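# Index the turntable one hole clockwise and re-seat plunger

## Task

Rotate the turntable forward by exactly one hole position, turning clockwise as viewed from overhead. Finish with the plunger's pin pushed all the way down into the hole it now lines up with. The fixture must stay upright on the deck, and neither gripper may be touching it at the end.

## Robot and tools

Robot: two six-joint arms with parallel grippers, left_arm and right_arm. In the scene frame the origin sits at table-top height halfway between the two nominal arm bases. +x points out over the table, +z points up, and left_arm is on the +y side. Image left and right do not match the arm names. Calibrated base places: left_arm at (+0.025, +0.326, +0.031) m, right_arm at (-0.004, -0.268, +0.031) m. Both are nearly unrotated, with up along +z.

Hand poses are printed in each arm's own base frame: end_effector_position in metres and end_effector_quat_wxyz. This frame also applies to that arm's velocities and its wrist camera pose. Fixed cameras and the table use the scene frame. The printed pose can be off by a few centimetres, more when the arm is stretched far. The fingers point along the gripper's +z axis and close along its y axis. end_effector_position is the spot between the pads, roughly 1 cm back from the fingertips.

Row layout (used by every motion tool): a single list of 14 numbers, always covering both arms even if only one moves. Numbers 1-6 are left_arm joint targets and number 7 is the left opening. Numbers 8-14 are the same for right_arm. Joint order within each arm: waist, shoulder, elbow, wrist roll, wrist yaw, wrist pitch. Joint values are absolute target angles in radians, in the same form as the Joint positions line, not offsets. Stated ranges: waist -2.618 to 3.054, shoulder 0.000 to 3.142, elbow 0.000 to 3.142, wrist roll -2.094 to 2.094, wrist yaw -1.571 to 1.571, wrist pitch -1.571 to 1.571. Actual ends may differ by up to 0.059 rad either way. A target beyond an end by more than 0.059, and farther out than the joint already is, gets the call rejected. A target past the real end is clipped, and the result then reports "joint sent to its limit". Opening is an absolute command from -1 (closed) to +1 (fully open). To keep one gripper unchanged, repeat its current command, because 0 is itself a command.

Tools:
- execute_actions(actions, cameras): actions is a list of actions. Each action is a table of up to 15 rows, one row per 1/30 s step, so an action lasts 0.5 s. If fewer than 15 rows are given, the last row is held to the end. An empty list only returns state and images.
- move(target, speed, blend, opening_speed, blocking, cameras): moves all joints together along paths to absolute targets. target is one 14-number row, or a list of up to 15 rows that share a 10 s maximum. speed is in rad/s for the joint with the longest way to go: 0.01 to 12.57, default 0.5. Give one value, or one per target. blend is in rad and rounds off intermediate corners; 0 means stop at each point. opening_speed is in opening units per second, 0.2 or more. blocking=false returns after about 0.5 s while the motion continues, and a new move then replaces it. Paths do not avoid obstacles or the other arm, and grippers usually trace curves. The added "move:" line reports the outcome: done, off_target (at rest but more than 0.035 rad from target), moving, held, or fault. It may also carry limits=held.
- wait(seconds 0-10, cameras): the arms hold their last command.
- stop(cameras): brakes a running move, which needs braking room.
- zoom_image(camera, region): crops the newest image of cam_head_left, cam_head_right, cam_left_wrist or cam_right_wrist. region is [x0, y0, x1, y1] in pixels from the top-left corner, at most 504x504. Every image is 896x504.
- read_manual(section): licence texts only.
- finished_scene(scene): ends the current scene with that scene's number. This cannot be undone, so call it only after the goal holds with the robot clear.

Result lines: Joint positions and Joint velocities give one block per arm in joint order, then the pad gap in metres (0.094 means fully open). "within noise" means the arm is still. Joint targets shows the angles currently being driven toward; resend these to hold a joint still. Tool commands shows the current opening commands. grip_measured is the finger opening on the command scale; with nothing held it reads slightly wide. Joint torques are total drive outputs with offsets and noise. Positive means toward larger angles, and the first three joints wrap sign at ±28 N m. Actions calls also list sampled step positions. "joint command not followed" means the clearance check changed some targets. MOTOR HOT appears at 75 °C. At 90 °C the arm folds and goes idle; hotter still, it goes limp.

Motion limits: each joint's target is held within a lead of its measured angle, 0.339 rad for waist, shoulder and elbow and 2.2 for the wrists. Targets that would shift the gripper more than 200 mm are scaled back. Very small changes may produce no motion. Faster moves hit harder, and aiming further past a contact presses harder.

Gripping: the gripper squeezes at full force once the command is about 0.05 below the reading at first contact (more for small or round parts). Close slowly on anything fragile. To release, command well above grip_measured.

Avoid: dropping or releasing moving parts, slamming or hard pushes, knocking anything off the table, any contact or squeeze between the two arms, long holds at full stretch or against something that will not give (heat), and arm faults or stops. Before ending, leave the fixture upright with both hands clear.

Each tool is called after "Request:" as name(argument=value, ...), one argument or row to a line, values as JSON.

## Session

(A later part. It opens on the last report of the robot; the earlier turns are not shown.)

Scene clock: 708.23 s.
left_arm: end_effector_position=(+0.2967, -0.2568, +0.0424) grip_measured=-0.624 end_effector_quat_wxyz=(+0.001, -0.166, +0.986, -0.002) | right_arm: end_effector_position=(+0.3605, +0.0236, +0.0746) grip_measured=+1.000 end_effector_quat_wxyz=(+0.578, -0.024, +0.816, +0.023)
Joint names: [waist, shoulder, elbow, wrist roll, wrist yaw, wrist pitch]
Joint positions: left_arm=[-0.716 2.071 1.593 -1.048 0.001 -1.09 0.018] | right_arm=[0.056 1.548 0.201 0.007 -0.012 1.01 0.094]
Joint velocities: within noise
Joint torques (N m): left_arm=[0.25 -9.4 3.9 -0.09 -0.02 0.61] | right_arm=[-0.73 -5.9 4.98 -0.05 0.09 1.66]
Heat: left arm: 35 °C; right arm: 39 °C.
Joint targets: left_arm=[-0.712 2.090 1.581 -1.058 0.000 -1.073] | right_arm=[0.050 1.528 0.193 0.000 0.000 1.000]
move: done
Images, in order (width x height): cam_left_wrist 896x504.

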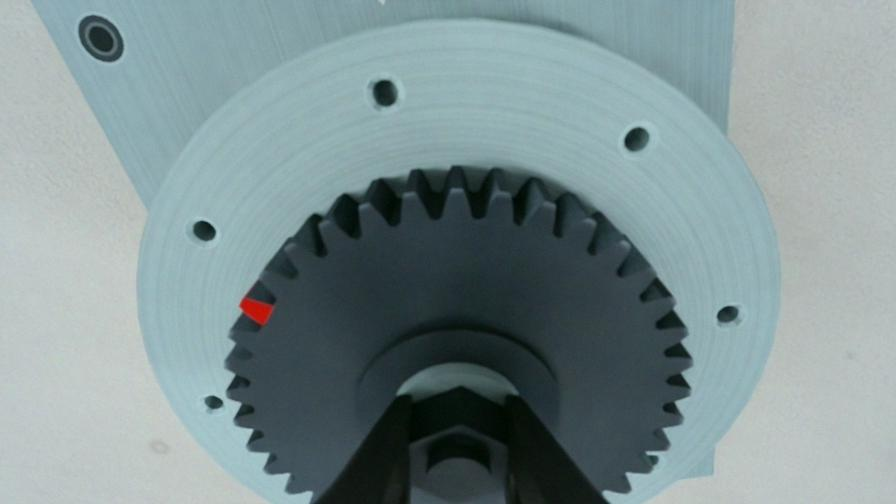

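Request:
move(
  target=[-0.712, 2.090, 1.581, -1.058, 0, -1.073, -0.75, 0.854, 1.34, 0.115, 0.0, 0.0, 0.823, 0.0],
  speed=0.7,
)

Request:
zoom_image(
  camera="cam_right_wrist",
  region=[240, 150, 660, 504],
)

Scene clock: 727.60 s.
left_arm: end_effector_position=(+0.2967, -0.2568, +0.0424) grip_measured=-0.625 end_effector_quat_wxyz=(+0.001, -0.166, +0.986, -0.002) | right_arm: end_effector_position=(+0.2175, +0.2489, +0.0679) grip_measured=+0.002 end_effector_quat_wxyz=(+0.501, -0.342, +0.761, +0.230)
Joint names: [waist, shoulder, elbow, wrist roll, wrist yaw, wrist pitch]
Joint positions: left_arm=[-0.716 2.071 1.593 -1.048 0.001 -1.09 0.018] | right_arm=[0.846 1.358 0.124 0.007 -0.006 0.831 0.047]
Joint velocities: within noise
Joint torques (N m): left_arm=[0.25 -9.37 3.93 -0.09 -0.01 0.62] | right_arm=[0.65 -4.55 5.46 -0.03 0.05 1.67]
Heat: left arm: 35 °C; right arm: 39 °C.
Joint targets: left_arm=[-0.712 2.090 1.581 -1.058 0.000 -1.073] | right_arm=[0.854 1.340 0.115 0.000 0.000 0.823]
move: done

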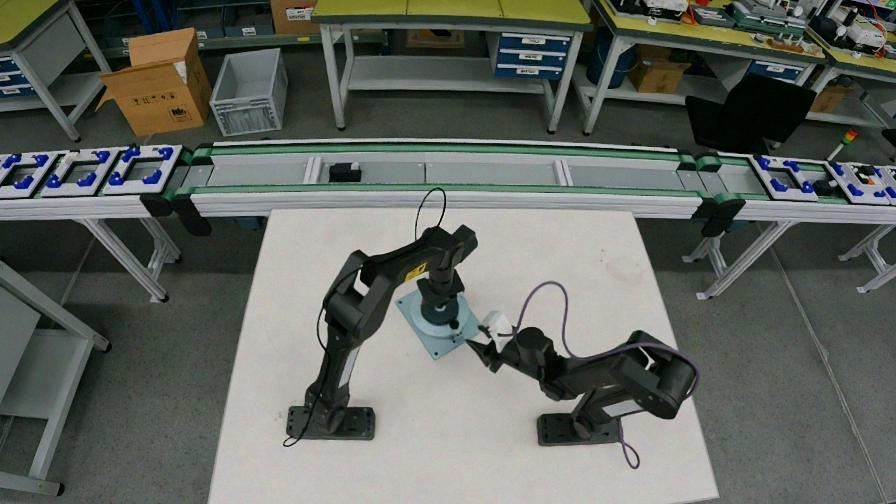

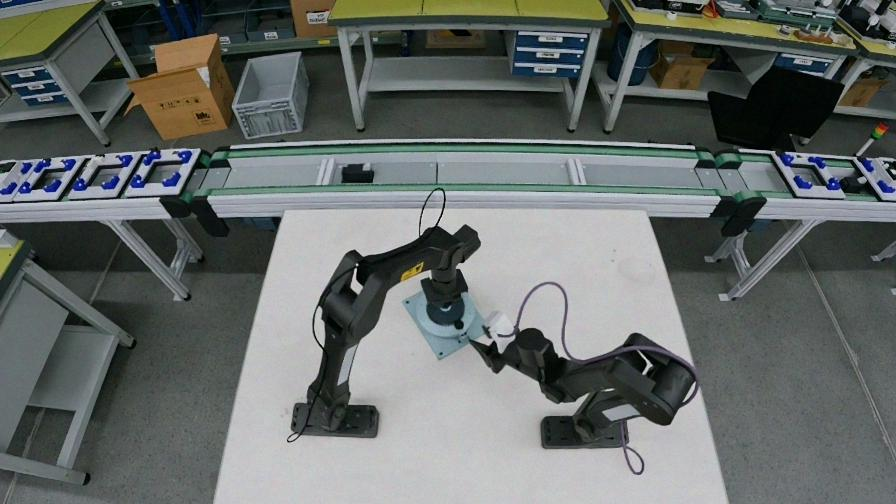

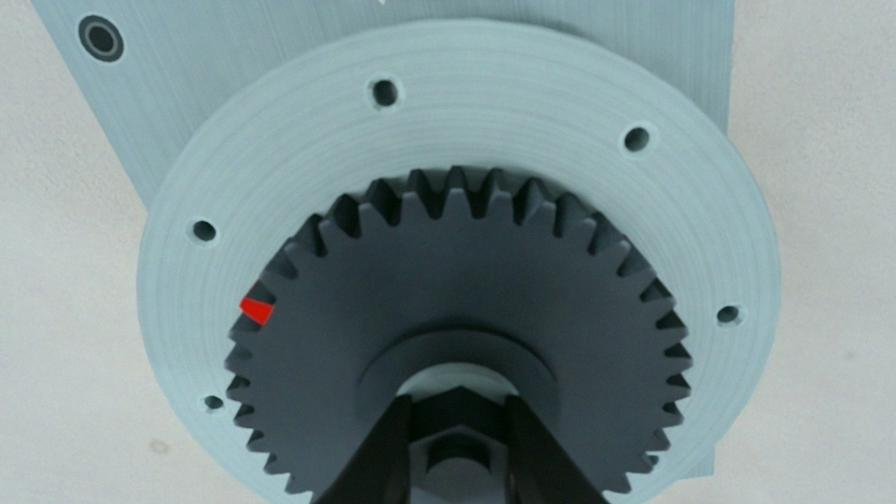

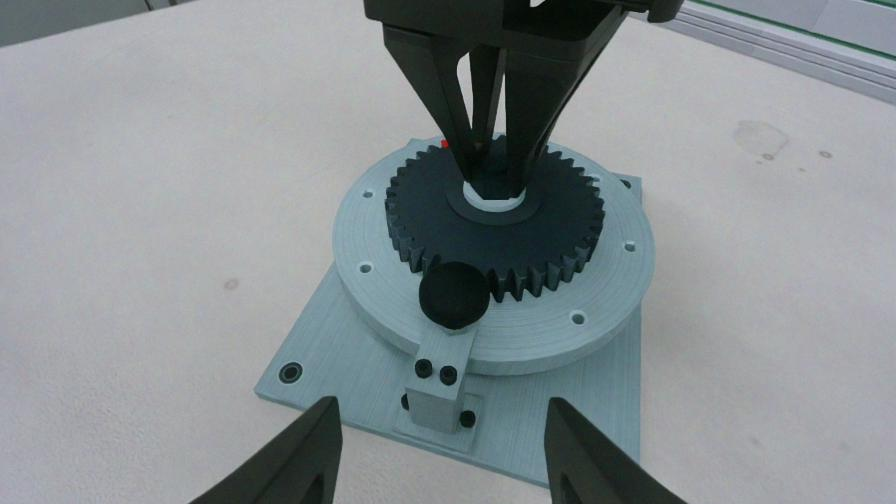

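Scaled by 1.200 from the camera's 896x504 image, which has a finer 1280x720 frame.

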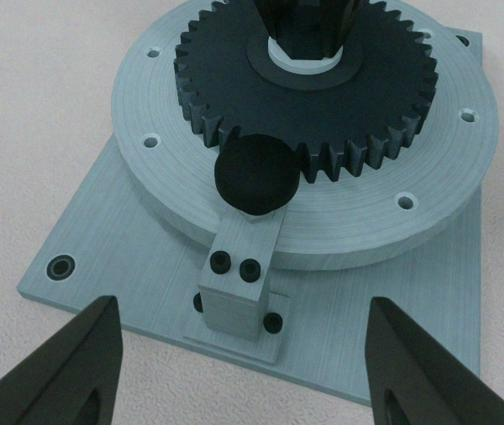

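Request:
move(
  target=[-0.712, 2.090, 1.581, -1.058, 0, -1.073, -0.75, 0.836, 1.675, 0.255, 0.0, 0.0, 1.030, 0.0],
  speed=0.4,
  cameras=["cam_right_wrist"],
)

Request:
zoom_image(
  camera="cam_right_wrist",
  region=[280, 200, 620, 504],
)

Scene clock: 755.77 s.
left_arm: end_effector_position=(+0.2967, -0.2568, +0.0424) grip_measured=-0.625 end_effector_quat_wxyz=(+0.001, -0.166, +0.986, -0.002) | right_arm: end_effector_position=(+0.2422, +0.2768, +0.0498) grip_measured=+0.002 end_effector_quat_wxyz=(+0.500, -0.342, +0.762, +0.230)
Joint names: [waist, shoulder, elbow, wrist roll, wrist yaw, wrist pitch]
Joint positions: left_arm=[-0.716 2.071 1.593 -1.048 0.001 -1.09 0.018] | right_arm=[0.846 1.663 0.239 0.007 -0.006 1.018 0.047]
Joint velocities: within noise
Joint torques (N m): left_arm=[0.25 -9.39 3.93 -0.09 -0.01 0.61] | right_arm=[-1.1 -4.14 6.72 -0.04 0.04 1.8]
Heat: left arm: 35 °C; right arm: 39 °C.
Joint targets: left_arm=[-0.712 2.090 1.581 -1.058 0.000 -1.073] | right_arm=[0.836 1.675 0.255 0.000 0.000 1.030]
move: done
Images, in order (width x height): cam_right_wrist 896x504.

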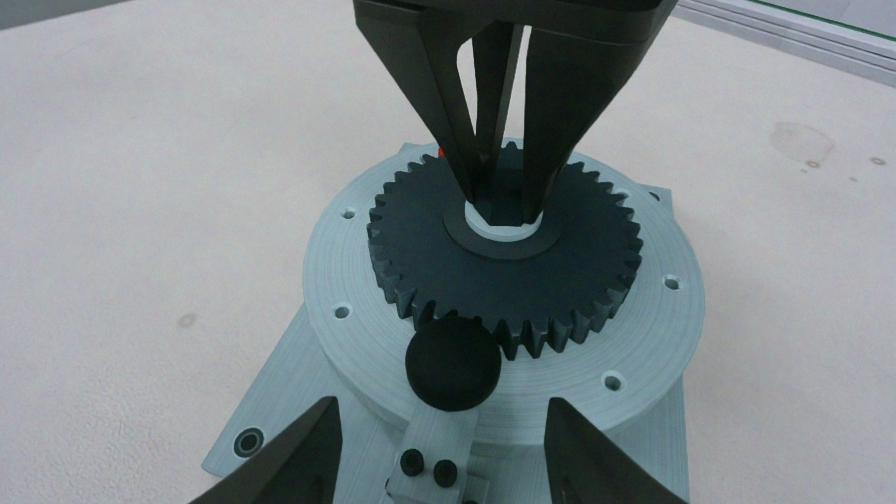

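Scaled by 1.482 from the camera's 896x504 image, which has a finer 1280x720 frame.

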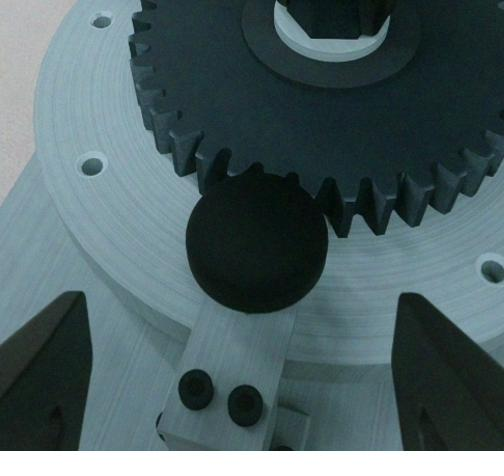

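Request:
move(
  target=[-0.712, 2.090, 1.581, -1.058, 0, -1.073, -0.75, 0.824, 1.78, 0.323, 0.0, 0.0, 1.066, 0.0],
  speed=0.25,
  cameras=["cam_right_wrist"],
)

Request:
zoom_image(
  camera="cam_right_wrist",
  region=[280, 200, 620, 504],
)

Scene clock: 770.80 s.
left_arm: end_effector_position=(+0.2967, -0.2568, +0.0424) grip_measured=-0.625 end_effector_quat_wxyz=(+0.001, -0.166, +0.986, -0.002) | right_arm: end_effector_position=(+0.2589, +0.2877, +0.0436) grip_measured=+0.002 end_effector_quat_wxyz=(+0.503, -0.336, +0.763, +0.227)
Joint names: [waist, shoulder, elbow, wrist roll, wrist yaw, wrist pitch]
Joint positions: left_arm=[-0.716 2.071 1.593 -1.048 0.001 -1.09 0.018] | right_arm=[0.833 1.765 0.308 0.007 -0.006 1.055 0.047]
Joint velocities: within noise
Joint torques (N m): left_arm=[0.25 -9.37 3.93 -0.11 -0.01 0.61] | right_arm=[-0.94 -4.71 6.46 -0.04 0.05 1.83]
Heat: left arm: 35 °C; right arm: 39 °C.
Joint targets: left_arm=[-0.712 2.090 1.581 -1.058 0.000 -1.073] | right_arm=[0.824 1.780 0.323 0.000 0.000 1.066]
move: done
Images, in order (width x height): cam_right_wrist 896x504.

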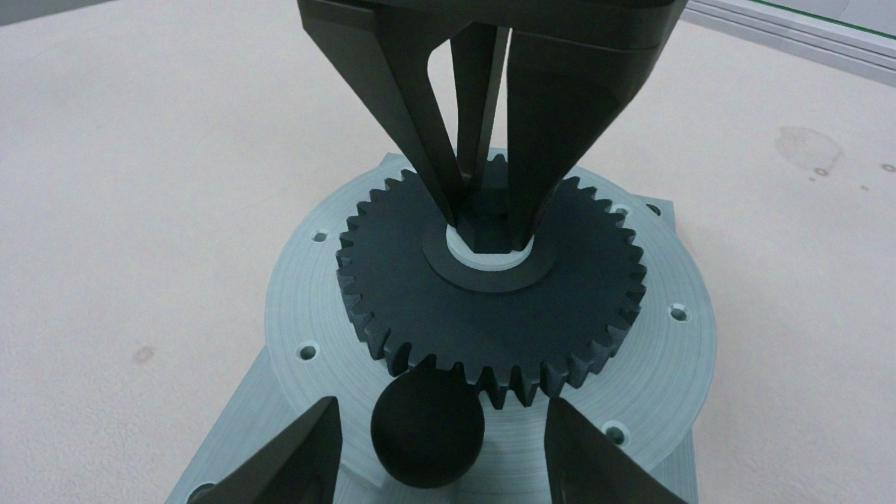

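Scaled by 1.482 from the camera's 896x504 image, which has a finer 1280x720 frame.

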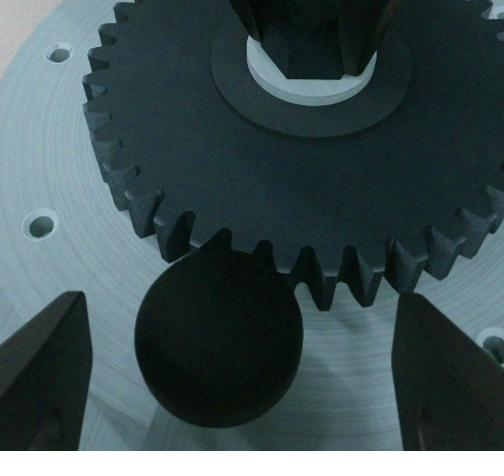

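Request:
move(
  target=[-0.712, 2.090, 1.581, -1.058, 0, -1.073, -0.75, 0.8485, 1.839, 0.363, 0.0, 0.0, 1.087, 0.0],
  speed=0.2,
  cameras=["cam_right_wrist"],
)

Request:
zoom_image(
  camera="cam_right_wrist",
  region=[280, 200, 620, 504],
)

Scene clock: 788.57 s.
left_arm: end_effector_position=(+0.2967, -0.2568, +0.0424) grip_measured=-0.625 end_effector_quat_wxyz=(+0.001, -0.166, +0.986, -0.002) | right_arm: end_effector_position=(+0.2641, +0.2976, +0.0394) grip_measured=+0.002 end_effector_quat_wxyz=(+0.503, -0.339, +0.761, +0.229)
Joint names: [waist, shoulder, elbow, wrist roll, wrist yaw, wrist pitch]
Joint positions: left_arm=[-0.716 2.071 1.593 -1.048 0.001 -1.09 0.018] | right_arm=[0.84 1.823 0.347 0.007 -0.006 1.076 0.047]
Joint velocities: within noise
Joint torques (N m): left_arm=[0.23 -9.44 3.89 -0.1 -0.03 0.61] | right_arm=[0.77 -5 6.41 -0.05 0.04 1.8]
Heat: left arm: 35 °C; right arm: 39 °C.
Joint targets: left_arm=[-0.712 2.090 1.581 -1.058 0.000 -1.073] | right_arm=[0.849 1.839 0.363 0.000 0.000 1.087]
move: done
Images, in order (width x height): cam_right_wrist 896x504.

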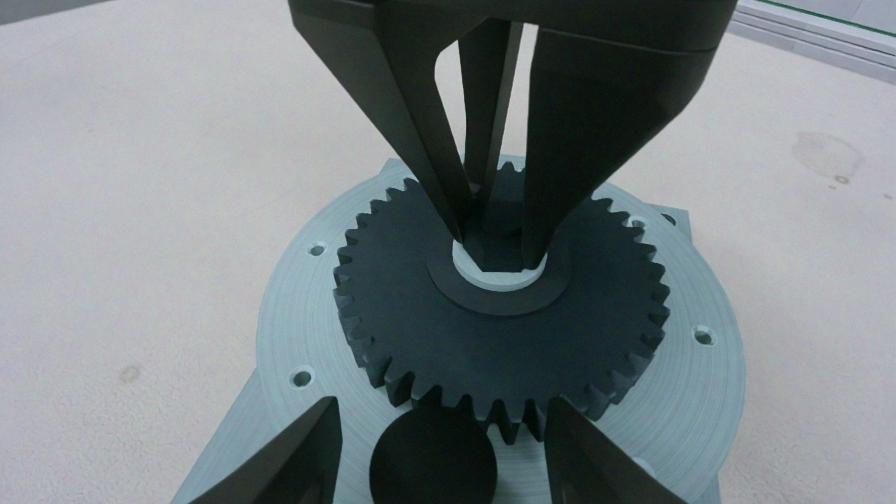

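Scaled by 1.482 from the camera's 896x504 image, which has a finer 1280x720 frame.

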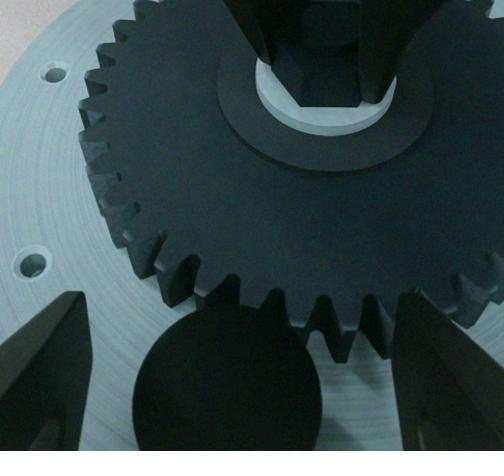

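Request:
move(
  target=[-0.712, 2.090, 1.581, -1.058, 0, -1.073, -0.75, 0.855, 1.839, 0.363, 0.0, 0.0, 1.087, -0.62],
  speed=0.2,
  opening_speed=0.4,
  cameras=["cam_right_wrist", "cam_left_wrist"],
)

Request:
zoom_image(
  camera="cam_right_wrist",
  region=[280, 200, 620, 504],
)

Scene clock: 800.97 s.
left_arm: end_effector_position=(+0.2967, -0.2568, +0.0424) grip_measured=-0.625 end_effector_quat_wxyz=(+0.001, -0.166, +0.986, -0.002) | right_arm: end_effector_position=(+0.2622, +0.2994, +0.0397) grip_measured=-0.484 end_effector_quat_wxyz=(+0.503, -0.341, +0.760, +0.231)
Joint names: [waist, shoulder, elbow, wrist roll, wrist yaw, wrist pitch]
Joint positions: left_arm=[-0.716 2.071 1.593 -1.048 0.001 -1.09 0.018] | right_arm=[0.846 1.823 0.347 0.006 -0.006 1.077 0.024]
Joint velocities: within noise
Joint torques (N m): left_arm=[0.25 -9.36 3.9 -0.09 0 0.61] | right_arm=[0.73 -5.01 6.38 -0.05 0.05 1.8]
Heat: left arm: 35 °C; right arm: 39 °C.
Joint targets: left_arm=[-0.712 2.090 1.581 -1.058 0.000 -1.073] | right_arm=[0.855 1.839 0.363 0.000 0.000 1.087]
move: done
Images, in order (width x height): cam_left_wrist 896x504, cam_right_wrist 896x504.

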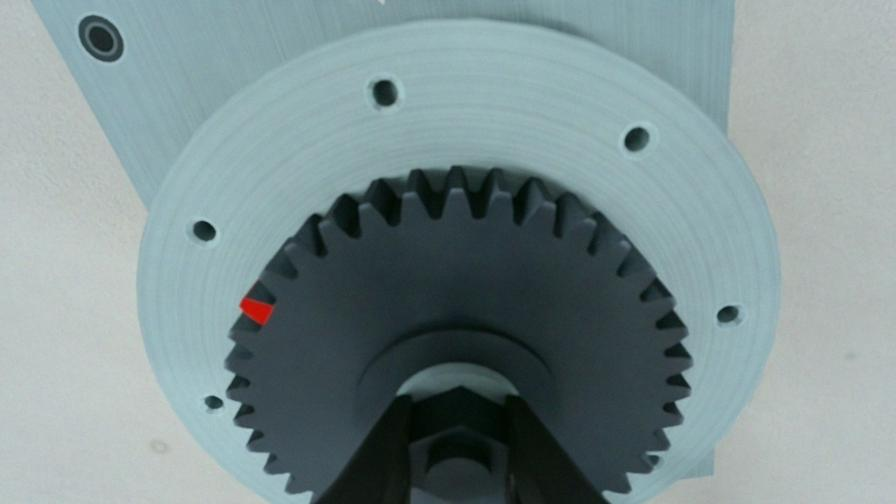

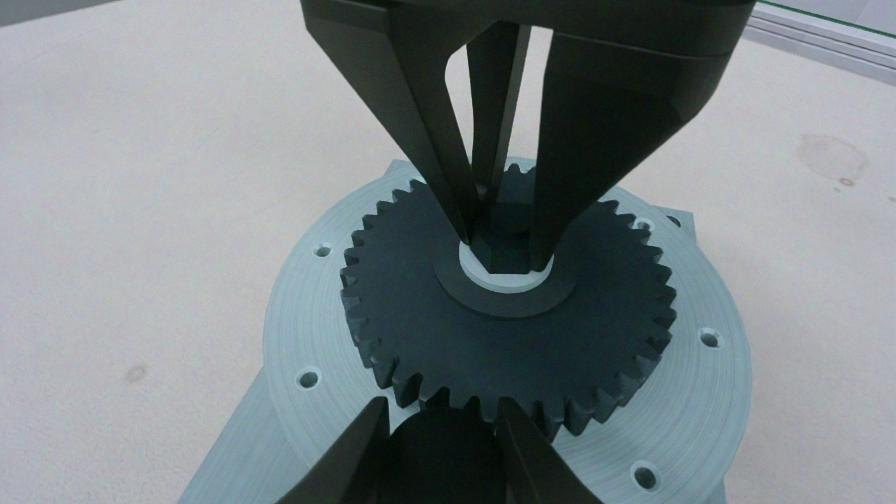

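Scaled by 1.482 from the camera's 896x504 image, which has a finer 1280x720 frame.

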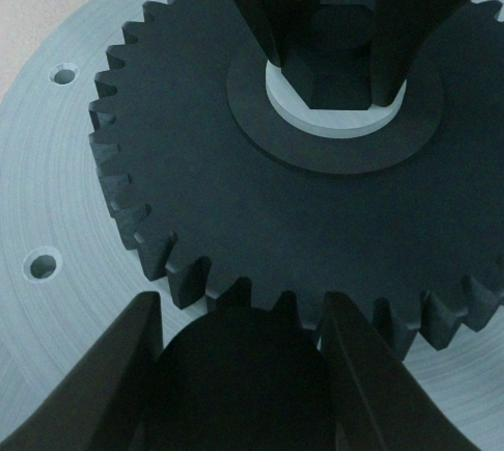

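Request:
move(
  target=[-0.712, 2.090, 1.581, -1.058, 0, -1.073, -0.75, 0.855, 1.768, 0.363, 0.0, 0.0, 1.022, -0.62],
  speed=0.15,
  cameras=["cam_right_wrist", "cam_left_wrist"],
)

Request:
zoom_image(
  camera="cam_right_wrist",
  region=[280, 200, 620, 504],
)

Scene clock: 813.50 s.
left_arm: end_effector_position=(+0.2967, -0.2568, +0.0424) grip_measured=-0.625 end_effector_quat_wxyz=(+0.001, -0.166, +0.986, -0.002) | right_arm: end_effector_position=(+0.2621, +0.2993, +0.0397) grip_measured=-0.485 end_effector_quat_wxyz=(+0.496, -0.343, +0.764, +0.228)
Joint names: [waist, shoulder, elbow, wrist roll, wrist yaw, wrist pitch]
Joint positions: left_arm=[-0.716 2.071 1.593 -1.048 0.001 -1.09 0.018] | right_arm=[0.846 1.8 0.356 0.006 -0.006 1.028 0.024]
Joint velocities: within noise
Joint torques (N m): left_arm=[0.27 -9.4 3.92 -0.1 -0.02 0.61] | right_arm=[0.76 -8.87 5.75 -0.04 0.05 1.67]
Heat: left arm: 35 °C; right arm: 40 °C.
Joint targets: left_arm=[-0.712 2.090 1.581 -1.058 0.000 -1.073] | right_arm=[0.855 1.768 0.363 0.000 0.000 1.022]
move: done
Images, in order (width x height): cam_left_wrist 896x504, cam_right_wrist 896x504.

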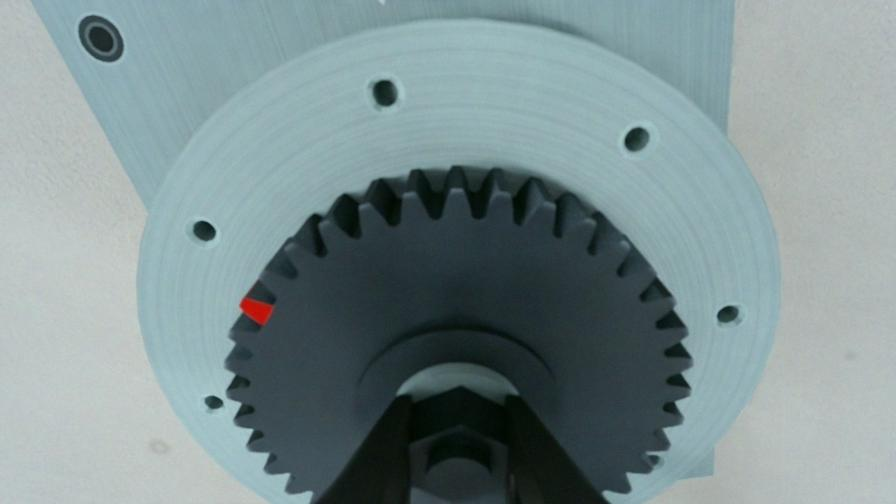

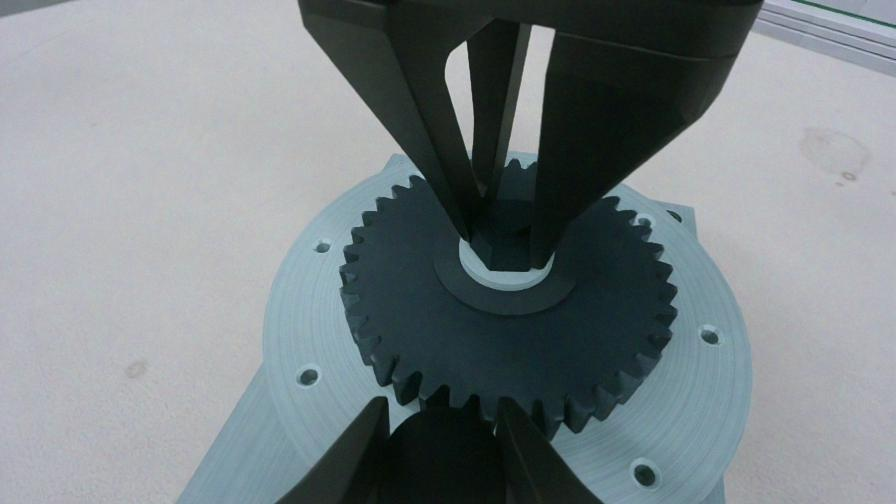

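Scaled by 1.482 from the camera's 896x504 image, which has a finer 1280x720 frame.

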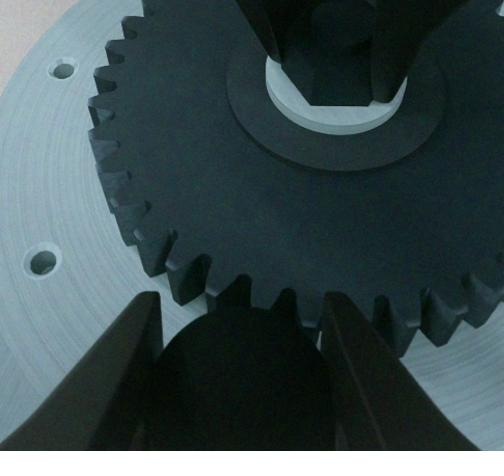

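Request:
move(
  target=[-0.712, 2.090, 1.581, -1.058, 0, -1.073, -0.75, 0.855, 1.72, 0.363, 0.0, 0.0, 1.00, -0.75],
  speed=0.15,
  cameras=["cam_right_wrist"],
)

Request:
zoom_image(
  camera="cam_right_wrist",
  region=[280, 200, 620, 504],
)

Scene clock: 826.53 s.
left_arm: end_effector_position=(+0.2967, -0.2568, +0.0424) grip_measured=-0.625 end_effector_quat_wxyz=(+0.001, -0.166, +0.986, -0.002) | right_arm: end_effector_position=(+0.2615, +0.2986, +0.0402) grip_measured=-0.485 end_effector_quat_wxyz=(+0.488, -0.346, +0.770, +0.224)
Joint names: [waist, shoulder, elbow, wrist roll, wrist yaw, wrist pitch]
Joint positions: left_arm=[-0.716 2.071 1.593 -1.048 0.001 -1.09 0.018] | right_arm=[0.846 1.77 0.365 0.006 -0.006 0.968 0.024]
Joint velocities: within noise
Joint torques (N m): left_arm=[0.23 -9.37 3.92 -0.1 -0.02 0.61] | right_arm=[0.73 -10.09 5.16 -0.04 0.04 2]
Heat: left arm: 35 °C; right arm: 40 °C.
Joint targets: left_arm=[-0.712 2.090 1.581 -1.058 0.000 -1.073] | right_arm=[0.855 1.720 0.363 0.000 0.000 1.000]
move: off_target (right_arm); right_arm: the shoulder is farthest, 0.050 rad from its target
Images, in order (width x height): cam_right_wrist 896x504.

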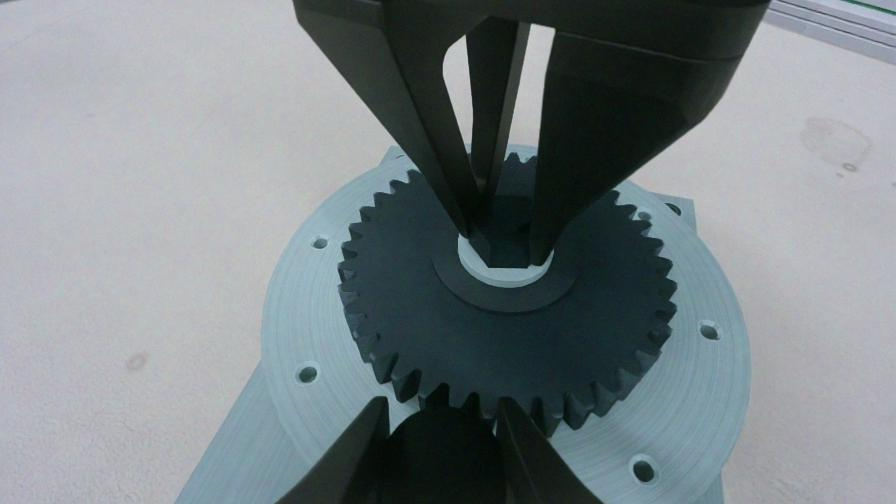

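Scaled by 1.482 from the camera's 896x504 image, which has a finer 1280x720 frame.

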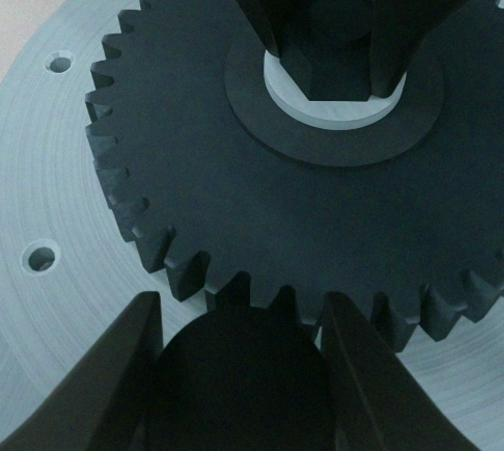

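Request:
move(
  target=[-0.712, 2.090, 1.581, -1.058, 0, -1.073, -0.75, 0.855, 1.72, 0.363, 0.0, 0.0, 1.15, -0.75],
  speed=0.15,
  cameras=["cam_right_wrist"],
)

Request:
zoom_image(
  camera="cam_right_wrist",
  region=[280, 200, 620, 504],
)

Scene clock: 858.17 s.
left_arm: end_effector_position=(+0.2967, -0.2568, +0.0424) grip_measured=-0.625 end_effector_quat_wxyz=(+0.001, -0.166, +0.986, -0.002) | right_arm: end_effector_position=(+0.2621, +0.2993, +0.0433) grip_measured=-0.485 end_effector_quat_wxyz=(+0.493, -0.344, +0.766, +0.227)
Joint names: [waist, shoulder, elbow, wrist roll, wrist yaw, wrist pitch]
Joint positions: left_arm=[-0.716 2.071 1.593 -1.048 0.001 -1.09 0.018] | right_arm=[0.846 1.77 0.363 0.006 -0.006 0.984 0.024]
Joint velocities: within noise
Joint torques (N m): left_arm=[0.25 -9.4 3.9 -0.1 -0.01 0.61] | right_arm=[0.73 -10.14 5.23 -0.04 0.05 3.22]
Heat: left arm: 35 °C; right arm: 41 °C.
Joint targets: left_arm=[-0.712 2.090 1.581 -1.058 0.000 -1.073] | right_arm=[0.855 1.720 0.363 0.000 0.000 1.150]
move: off_target (right_arm); right_arm: the wrist pitch is farthest, 0.166 rad from its target
Images, in order (width x height): cam_right_wrist 896x504.

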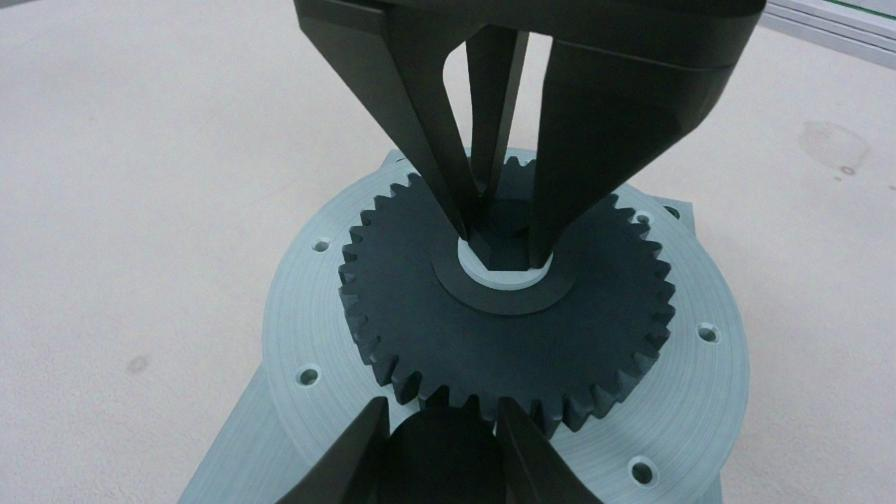

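Scaled by 1.482 from the camera's 896x504 image, which has a finer 1280x720 frame.

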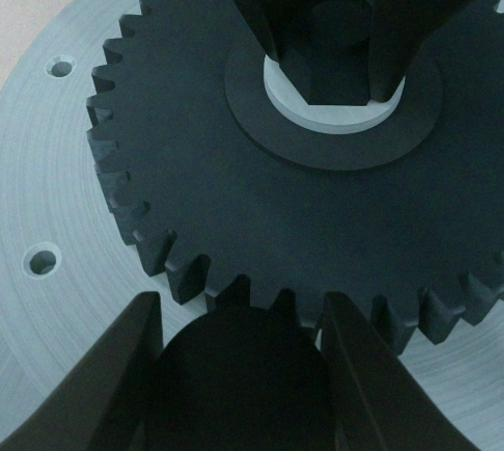

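Request:
move(
  target=[-0.712, 2.090, 1.581, -1.058, 0, -1.073, -0.75, 0.855, 1.70, 0.363, 0.0, 0.0, 1.35, -0.75],
  speed=0.2,
  cameras=["cam_right_wrist"],
)

Request:
zoom_image(
  camera="cam_right_wrist",
  region=[280, 200, 620, 504],
)

Scene clock: 865.77 s.
left_arm: end_effector_position=(+0.2966, -0.2568, +0.0424) grip_measured=-0.625 end_effector_quat_wxyz=(+0.001, -0.167, +0.986, -0.002) | right_arm: end_effector_position=(+0.2613, +0.2984, +0.0490) grip_measured=-0.485 end_effector_quat_wxyz=(+0.506, -0.340, +0.758, +0.232)
Joint names: [waist, shoulder, elbow, wrist roll, wrist yaw, wrist pitch]
Joint positions: left_arm=[-0.716 2.071 1.593 -1.05 0.001 -1.09 0.018] | right_arm=[0.846 1.77 0.343 0.006 -0.006 1.037 0.024]
Joint velocities: within noise
Joint torques (N m): left_arm=[0.27 -9.47 3.9 -0.07 -0.01 0.62] | right_arm=[0.73 -11.66 7.13 -0.05 0.05 4.55]
Heat: left arm: 35 °C; right arm: 47 °C.
Joint targets: left_arm=[-0.712 2.090 1.581 -1.058 0.000 -1.073] | right_arm=[0.855 1.700 0.363 0.000 0.000 1.350]
move: off_target (right_arm); right_arm: the wrist pitch is farthest, 0.313 rad from its target
Images, in order (width x height): cam_right_wrist 896x504.

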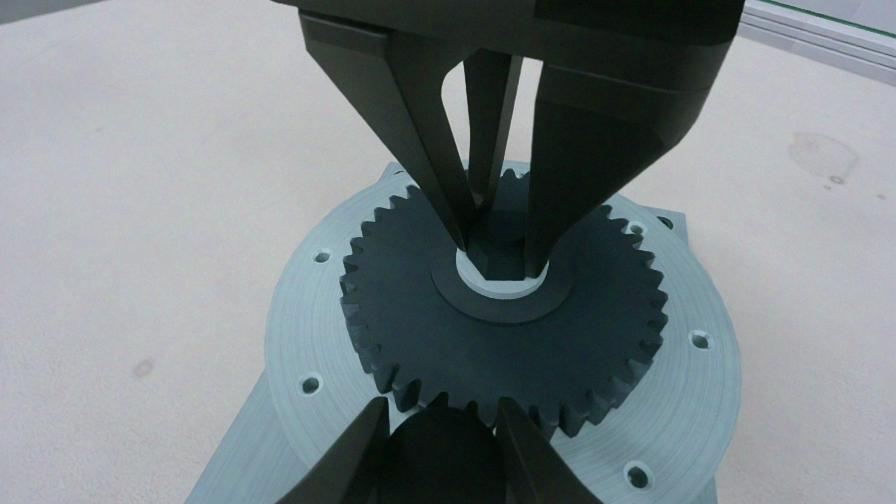

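Scaled by 1.482 from the camera's 896x504 image, which has a finer 1280x720 frame.

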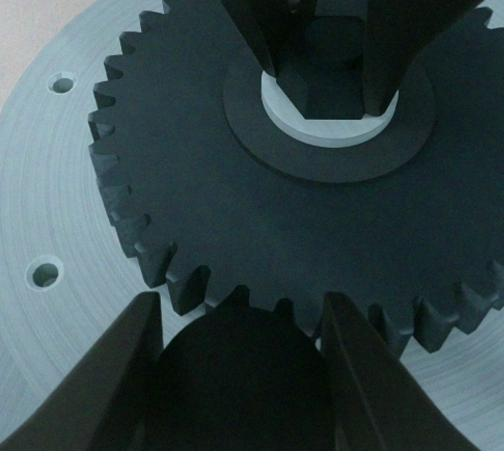

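Request:
move(
  target=[-0.712, 2.090, 1.581, -0.85, 0, -1.073, -0.75, 0.855, 1.70, 0.363, 0.0, 0.0, 1.35, -0.75],
  speed=0.2,
)

Request:
zoom_image(
  camera="cam_right_wrist",
  region=[280, 200, 620, 504],
)

Scene clock: 879.57 s.
left_arm: end_effector_position=(+0.2968, -0.2569, +0.0424) grip_measured=-0.625 end_effector_quat_wxyz=(+0.001, -0.075, +0.997, -0.002) | right_arm: end_effector_position=(+0.2612, +0.2983, +0.0490) grip_measured=-0.485 end_effector_quat_wxyz=(+0.506, -0.340, +0.758, +0.232)
Joint names: [waist, shoulder, elbow, wrist roll, wrist yaw, wrist pitch]
Joint positions: left_arm=[-0.716 2.071 1.593 -0.865 0.001 -1.089 0.018] | right_arm=[0.846 1.77 0.342 0.006 -0.006 1.037 0.024]
Joint velocities: within noise
Joint torques (N m): left_arm=[0.24 -9.42 3.93 0.2 -0.02 0.6] | right_arm=[0.75 -11.62 7.15 -0.05 0.05 4.56]
Heat: left arm: 35 °C; right arm: 55 °C.
Joint targets: left_arm=[-0.712 2.090 1.581 -0.850 0.000 -1.073] | right_arm=[0.855 1.700 0.363 0.000 0.000 1.350]
move: off_target (right_arm); right_arm: the wrist pitch is farthest, 0.313 rad from its target

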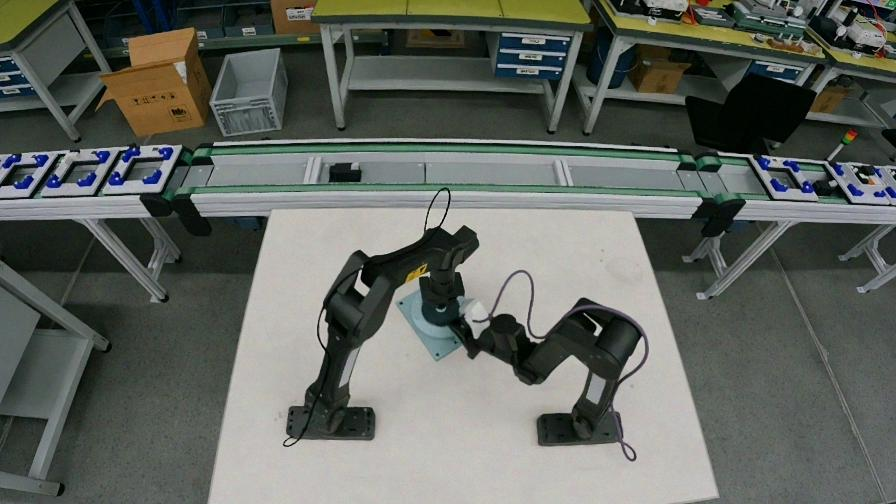

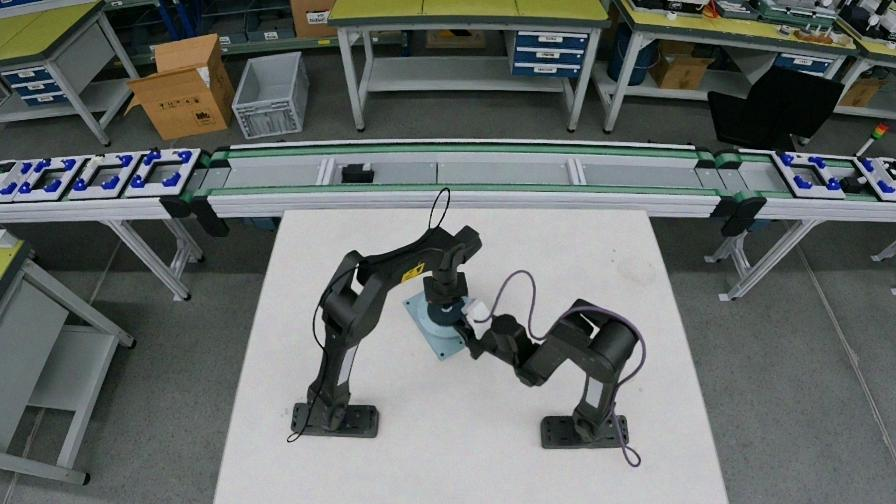

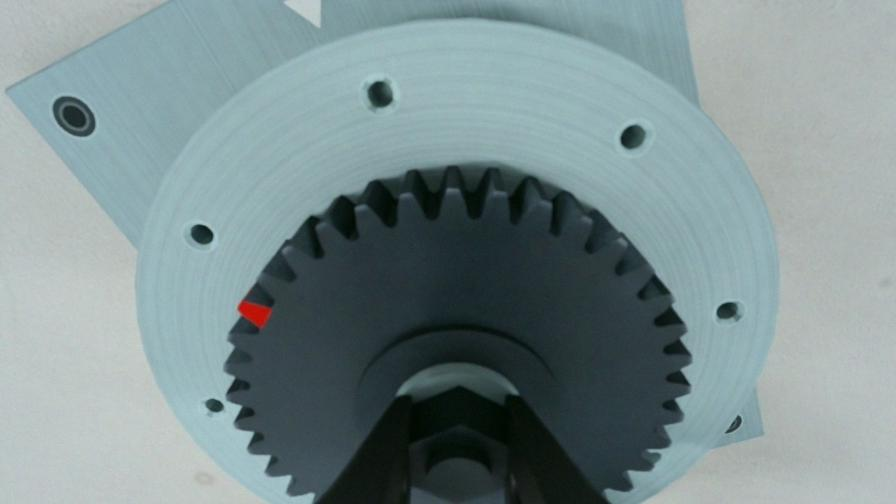

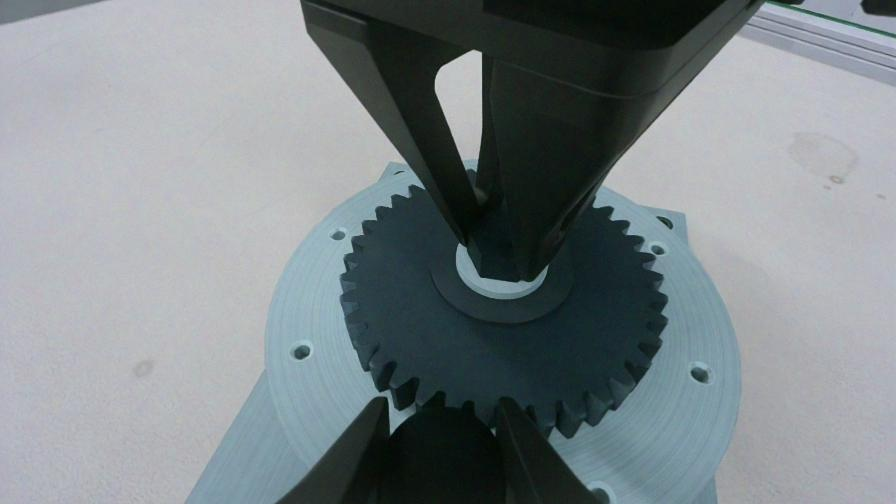

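Scaled by 1.482 from the camera's 896x504 image, which has a finer 1280x720 frame.

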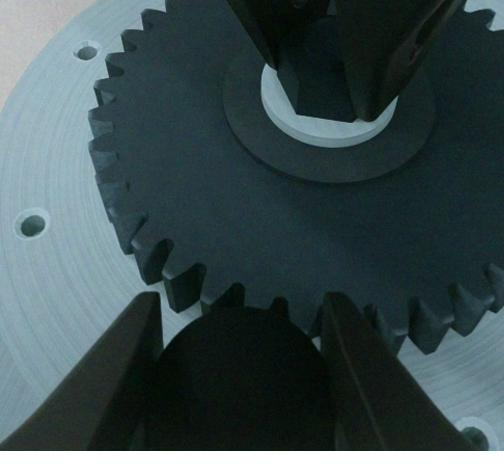

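Request:
move(
  target=[-0.712, 2.090, 1.581, -0.248, 0, -1.073, -0.75, 0.855, 1.70, 0.363, 0.0, 0.0, 1.32, -0.75],
  speed=0.4,
  cameras=["cam_right_wrist", "cam_left_wrist"],
)

Scene clock: 896.40 s.
left_arm: end_effector_position=(+0.2967, -0.2580, +0.0424) grip_measured=-0.625 end_effector_quat_wxyz=(+0.002, +0.224, +0.975, -0.004) | right_arm: end_effector_position=(+0.2612, +0.2982, +0.0488) grip_measured=-0.485 end_effector_quat_wxyz=(+0.506, -0.340, +0.758, +0.232)
Joint names: [waist, shoulder, elbow, wrist roll, wrist yaw, wrist pitch]
Joint positions: left_arm=[-0.716 2.071 1.593 -0.264 0.005 -1.086 0.018] | right_arm=[0.846 1.77 0.342 0.006 -0.006 1.037 0.024]
Joint velocities: within noise
Joint torques (N m): left_arm=[0.29 -9.37 3.9 0.2 -0.05 0.58] | right_arm=[0.79 -11.64 7.15 -0.03 0.04 4.28]
Heat: left arm: 35 °C; right arm: 61 °C.
Joint targets: left_arm=[-0.712 2.090 1.581 -0.248 0.000 -1.073] | right_arm=[0.855 1.700 0.363 0.000 0.000 1.320]
move: off_target (right_arm); right_arm: the wrist pitch is farthest, 0.283 rad from its target
Images, in order (width x height): cam_left_wrist 896x504, cam_right_wrist 896x504.

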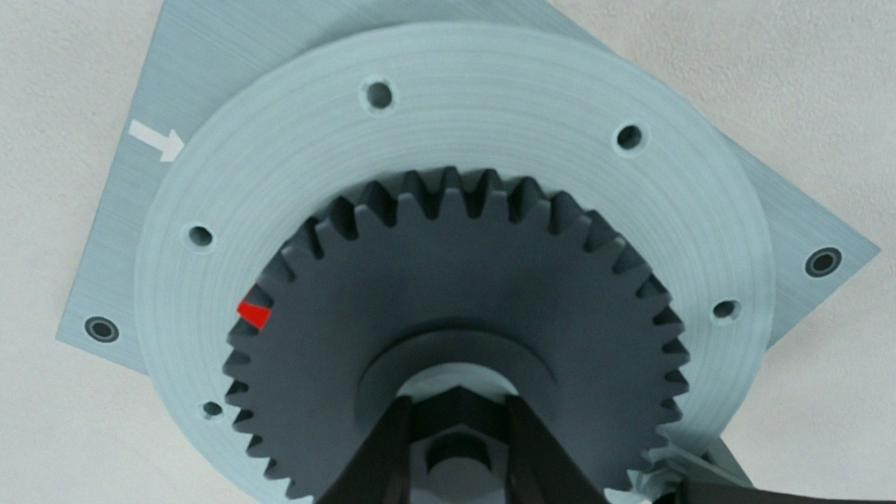

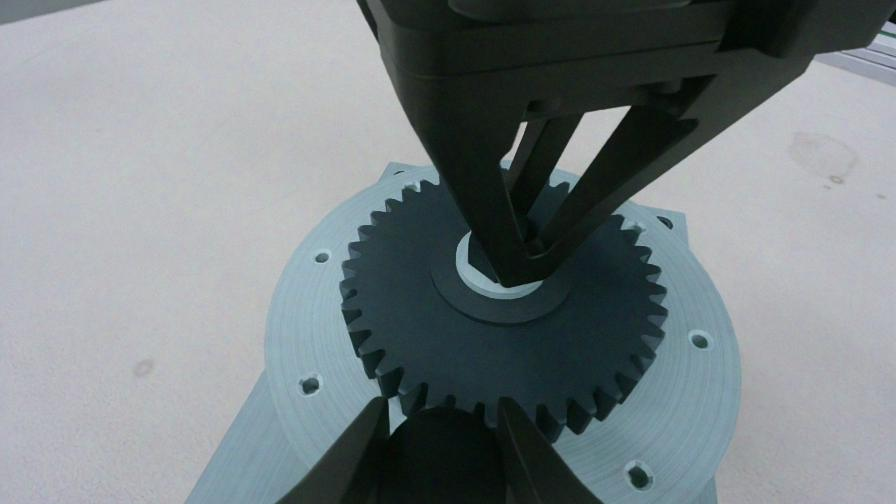

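Request:
move(
  target=[-0.712, 2.090, 1.581, -0.248, 0, -1.073, -0.75, 0.855, 1.835, 0.363, 0.0, 0.0, 1.085, -0.75],
  speed=0.2,
  cameras=["cam_right_wrist", "cam_left_wrist"],
)

Request:
zoom_image(
  camera="cam_right_wrist",
  region=[280, 200, 620, 504],
)

Scene clock: 909.07 s.
left_arm: end_effector_position=(+0.2970, -0.2577, +0.0424) grip_measured=-0.625 end_effector_quat_wxyz=(+0.002, +0.225, +0.974, -0.003) | right_arm: end_effector_position=(+0.2610, +0.2981, +0.0399) grip_measured=-0.485 end_effector_quat_wxyz=(+0.501, -0.342, +0.761, +0.230)
Joint names: [waist, shoulder, elbow, wrist roll, wrist yaw, wrist pitch]
Joint positions: left_arm=[-0.716 2.071 1.593 -0.261 0.003 -1.086 0.018] | right_arm=[0.846 1.812 0.342 0.006 -0.006 1.067 0.024]
Joint velocities: within noise
Joint torques (N m): left_arm=[0.27 -9.4 3.95 0.17 -0.03 0.58] | right_arm=[0.72 -4.49 6.89 -0.04 0.05 1.86]
Heat: left arm: 35 °C; right arm: 63 °C.
Joint targets: left_arm=[-0.712 2.090 1.581 -0.248 0.000 -1.073] | right_arm=[0.855 1.835 0.363 0.000 0.000 1.085]
move: done
Images, in order (width x height): cam_left_wrist 896x504, cam_right_wrist 896x504.

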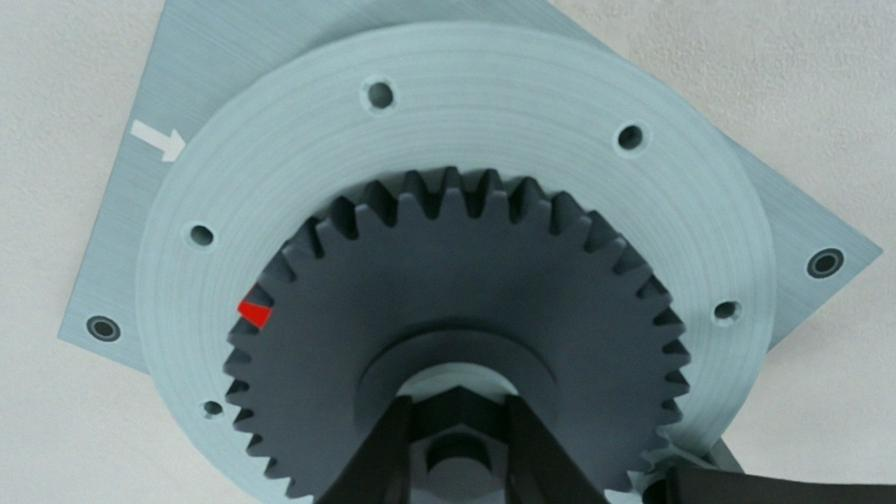

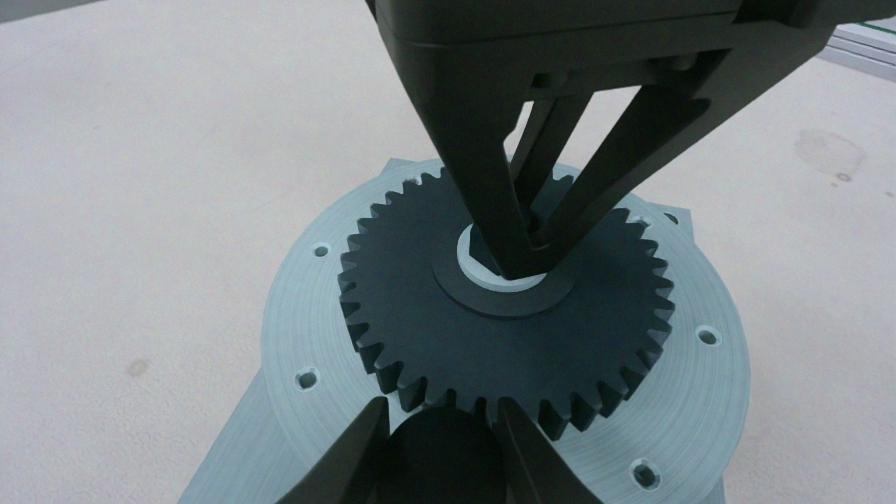

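Scaled by 1.482 from the camera's 896x504 image, which has a finer 1280x720 frame.

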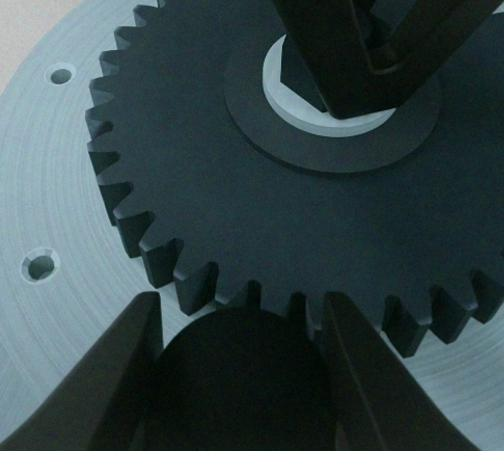

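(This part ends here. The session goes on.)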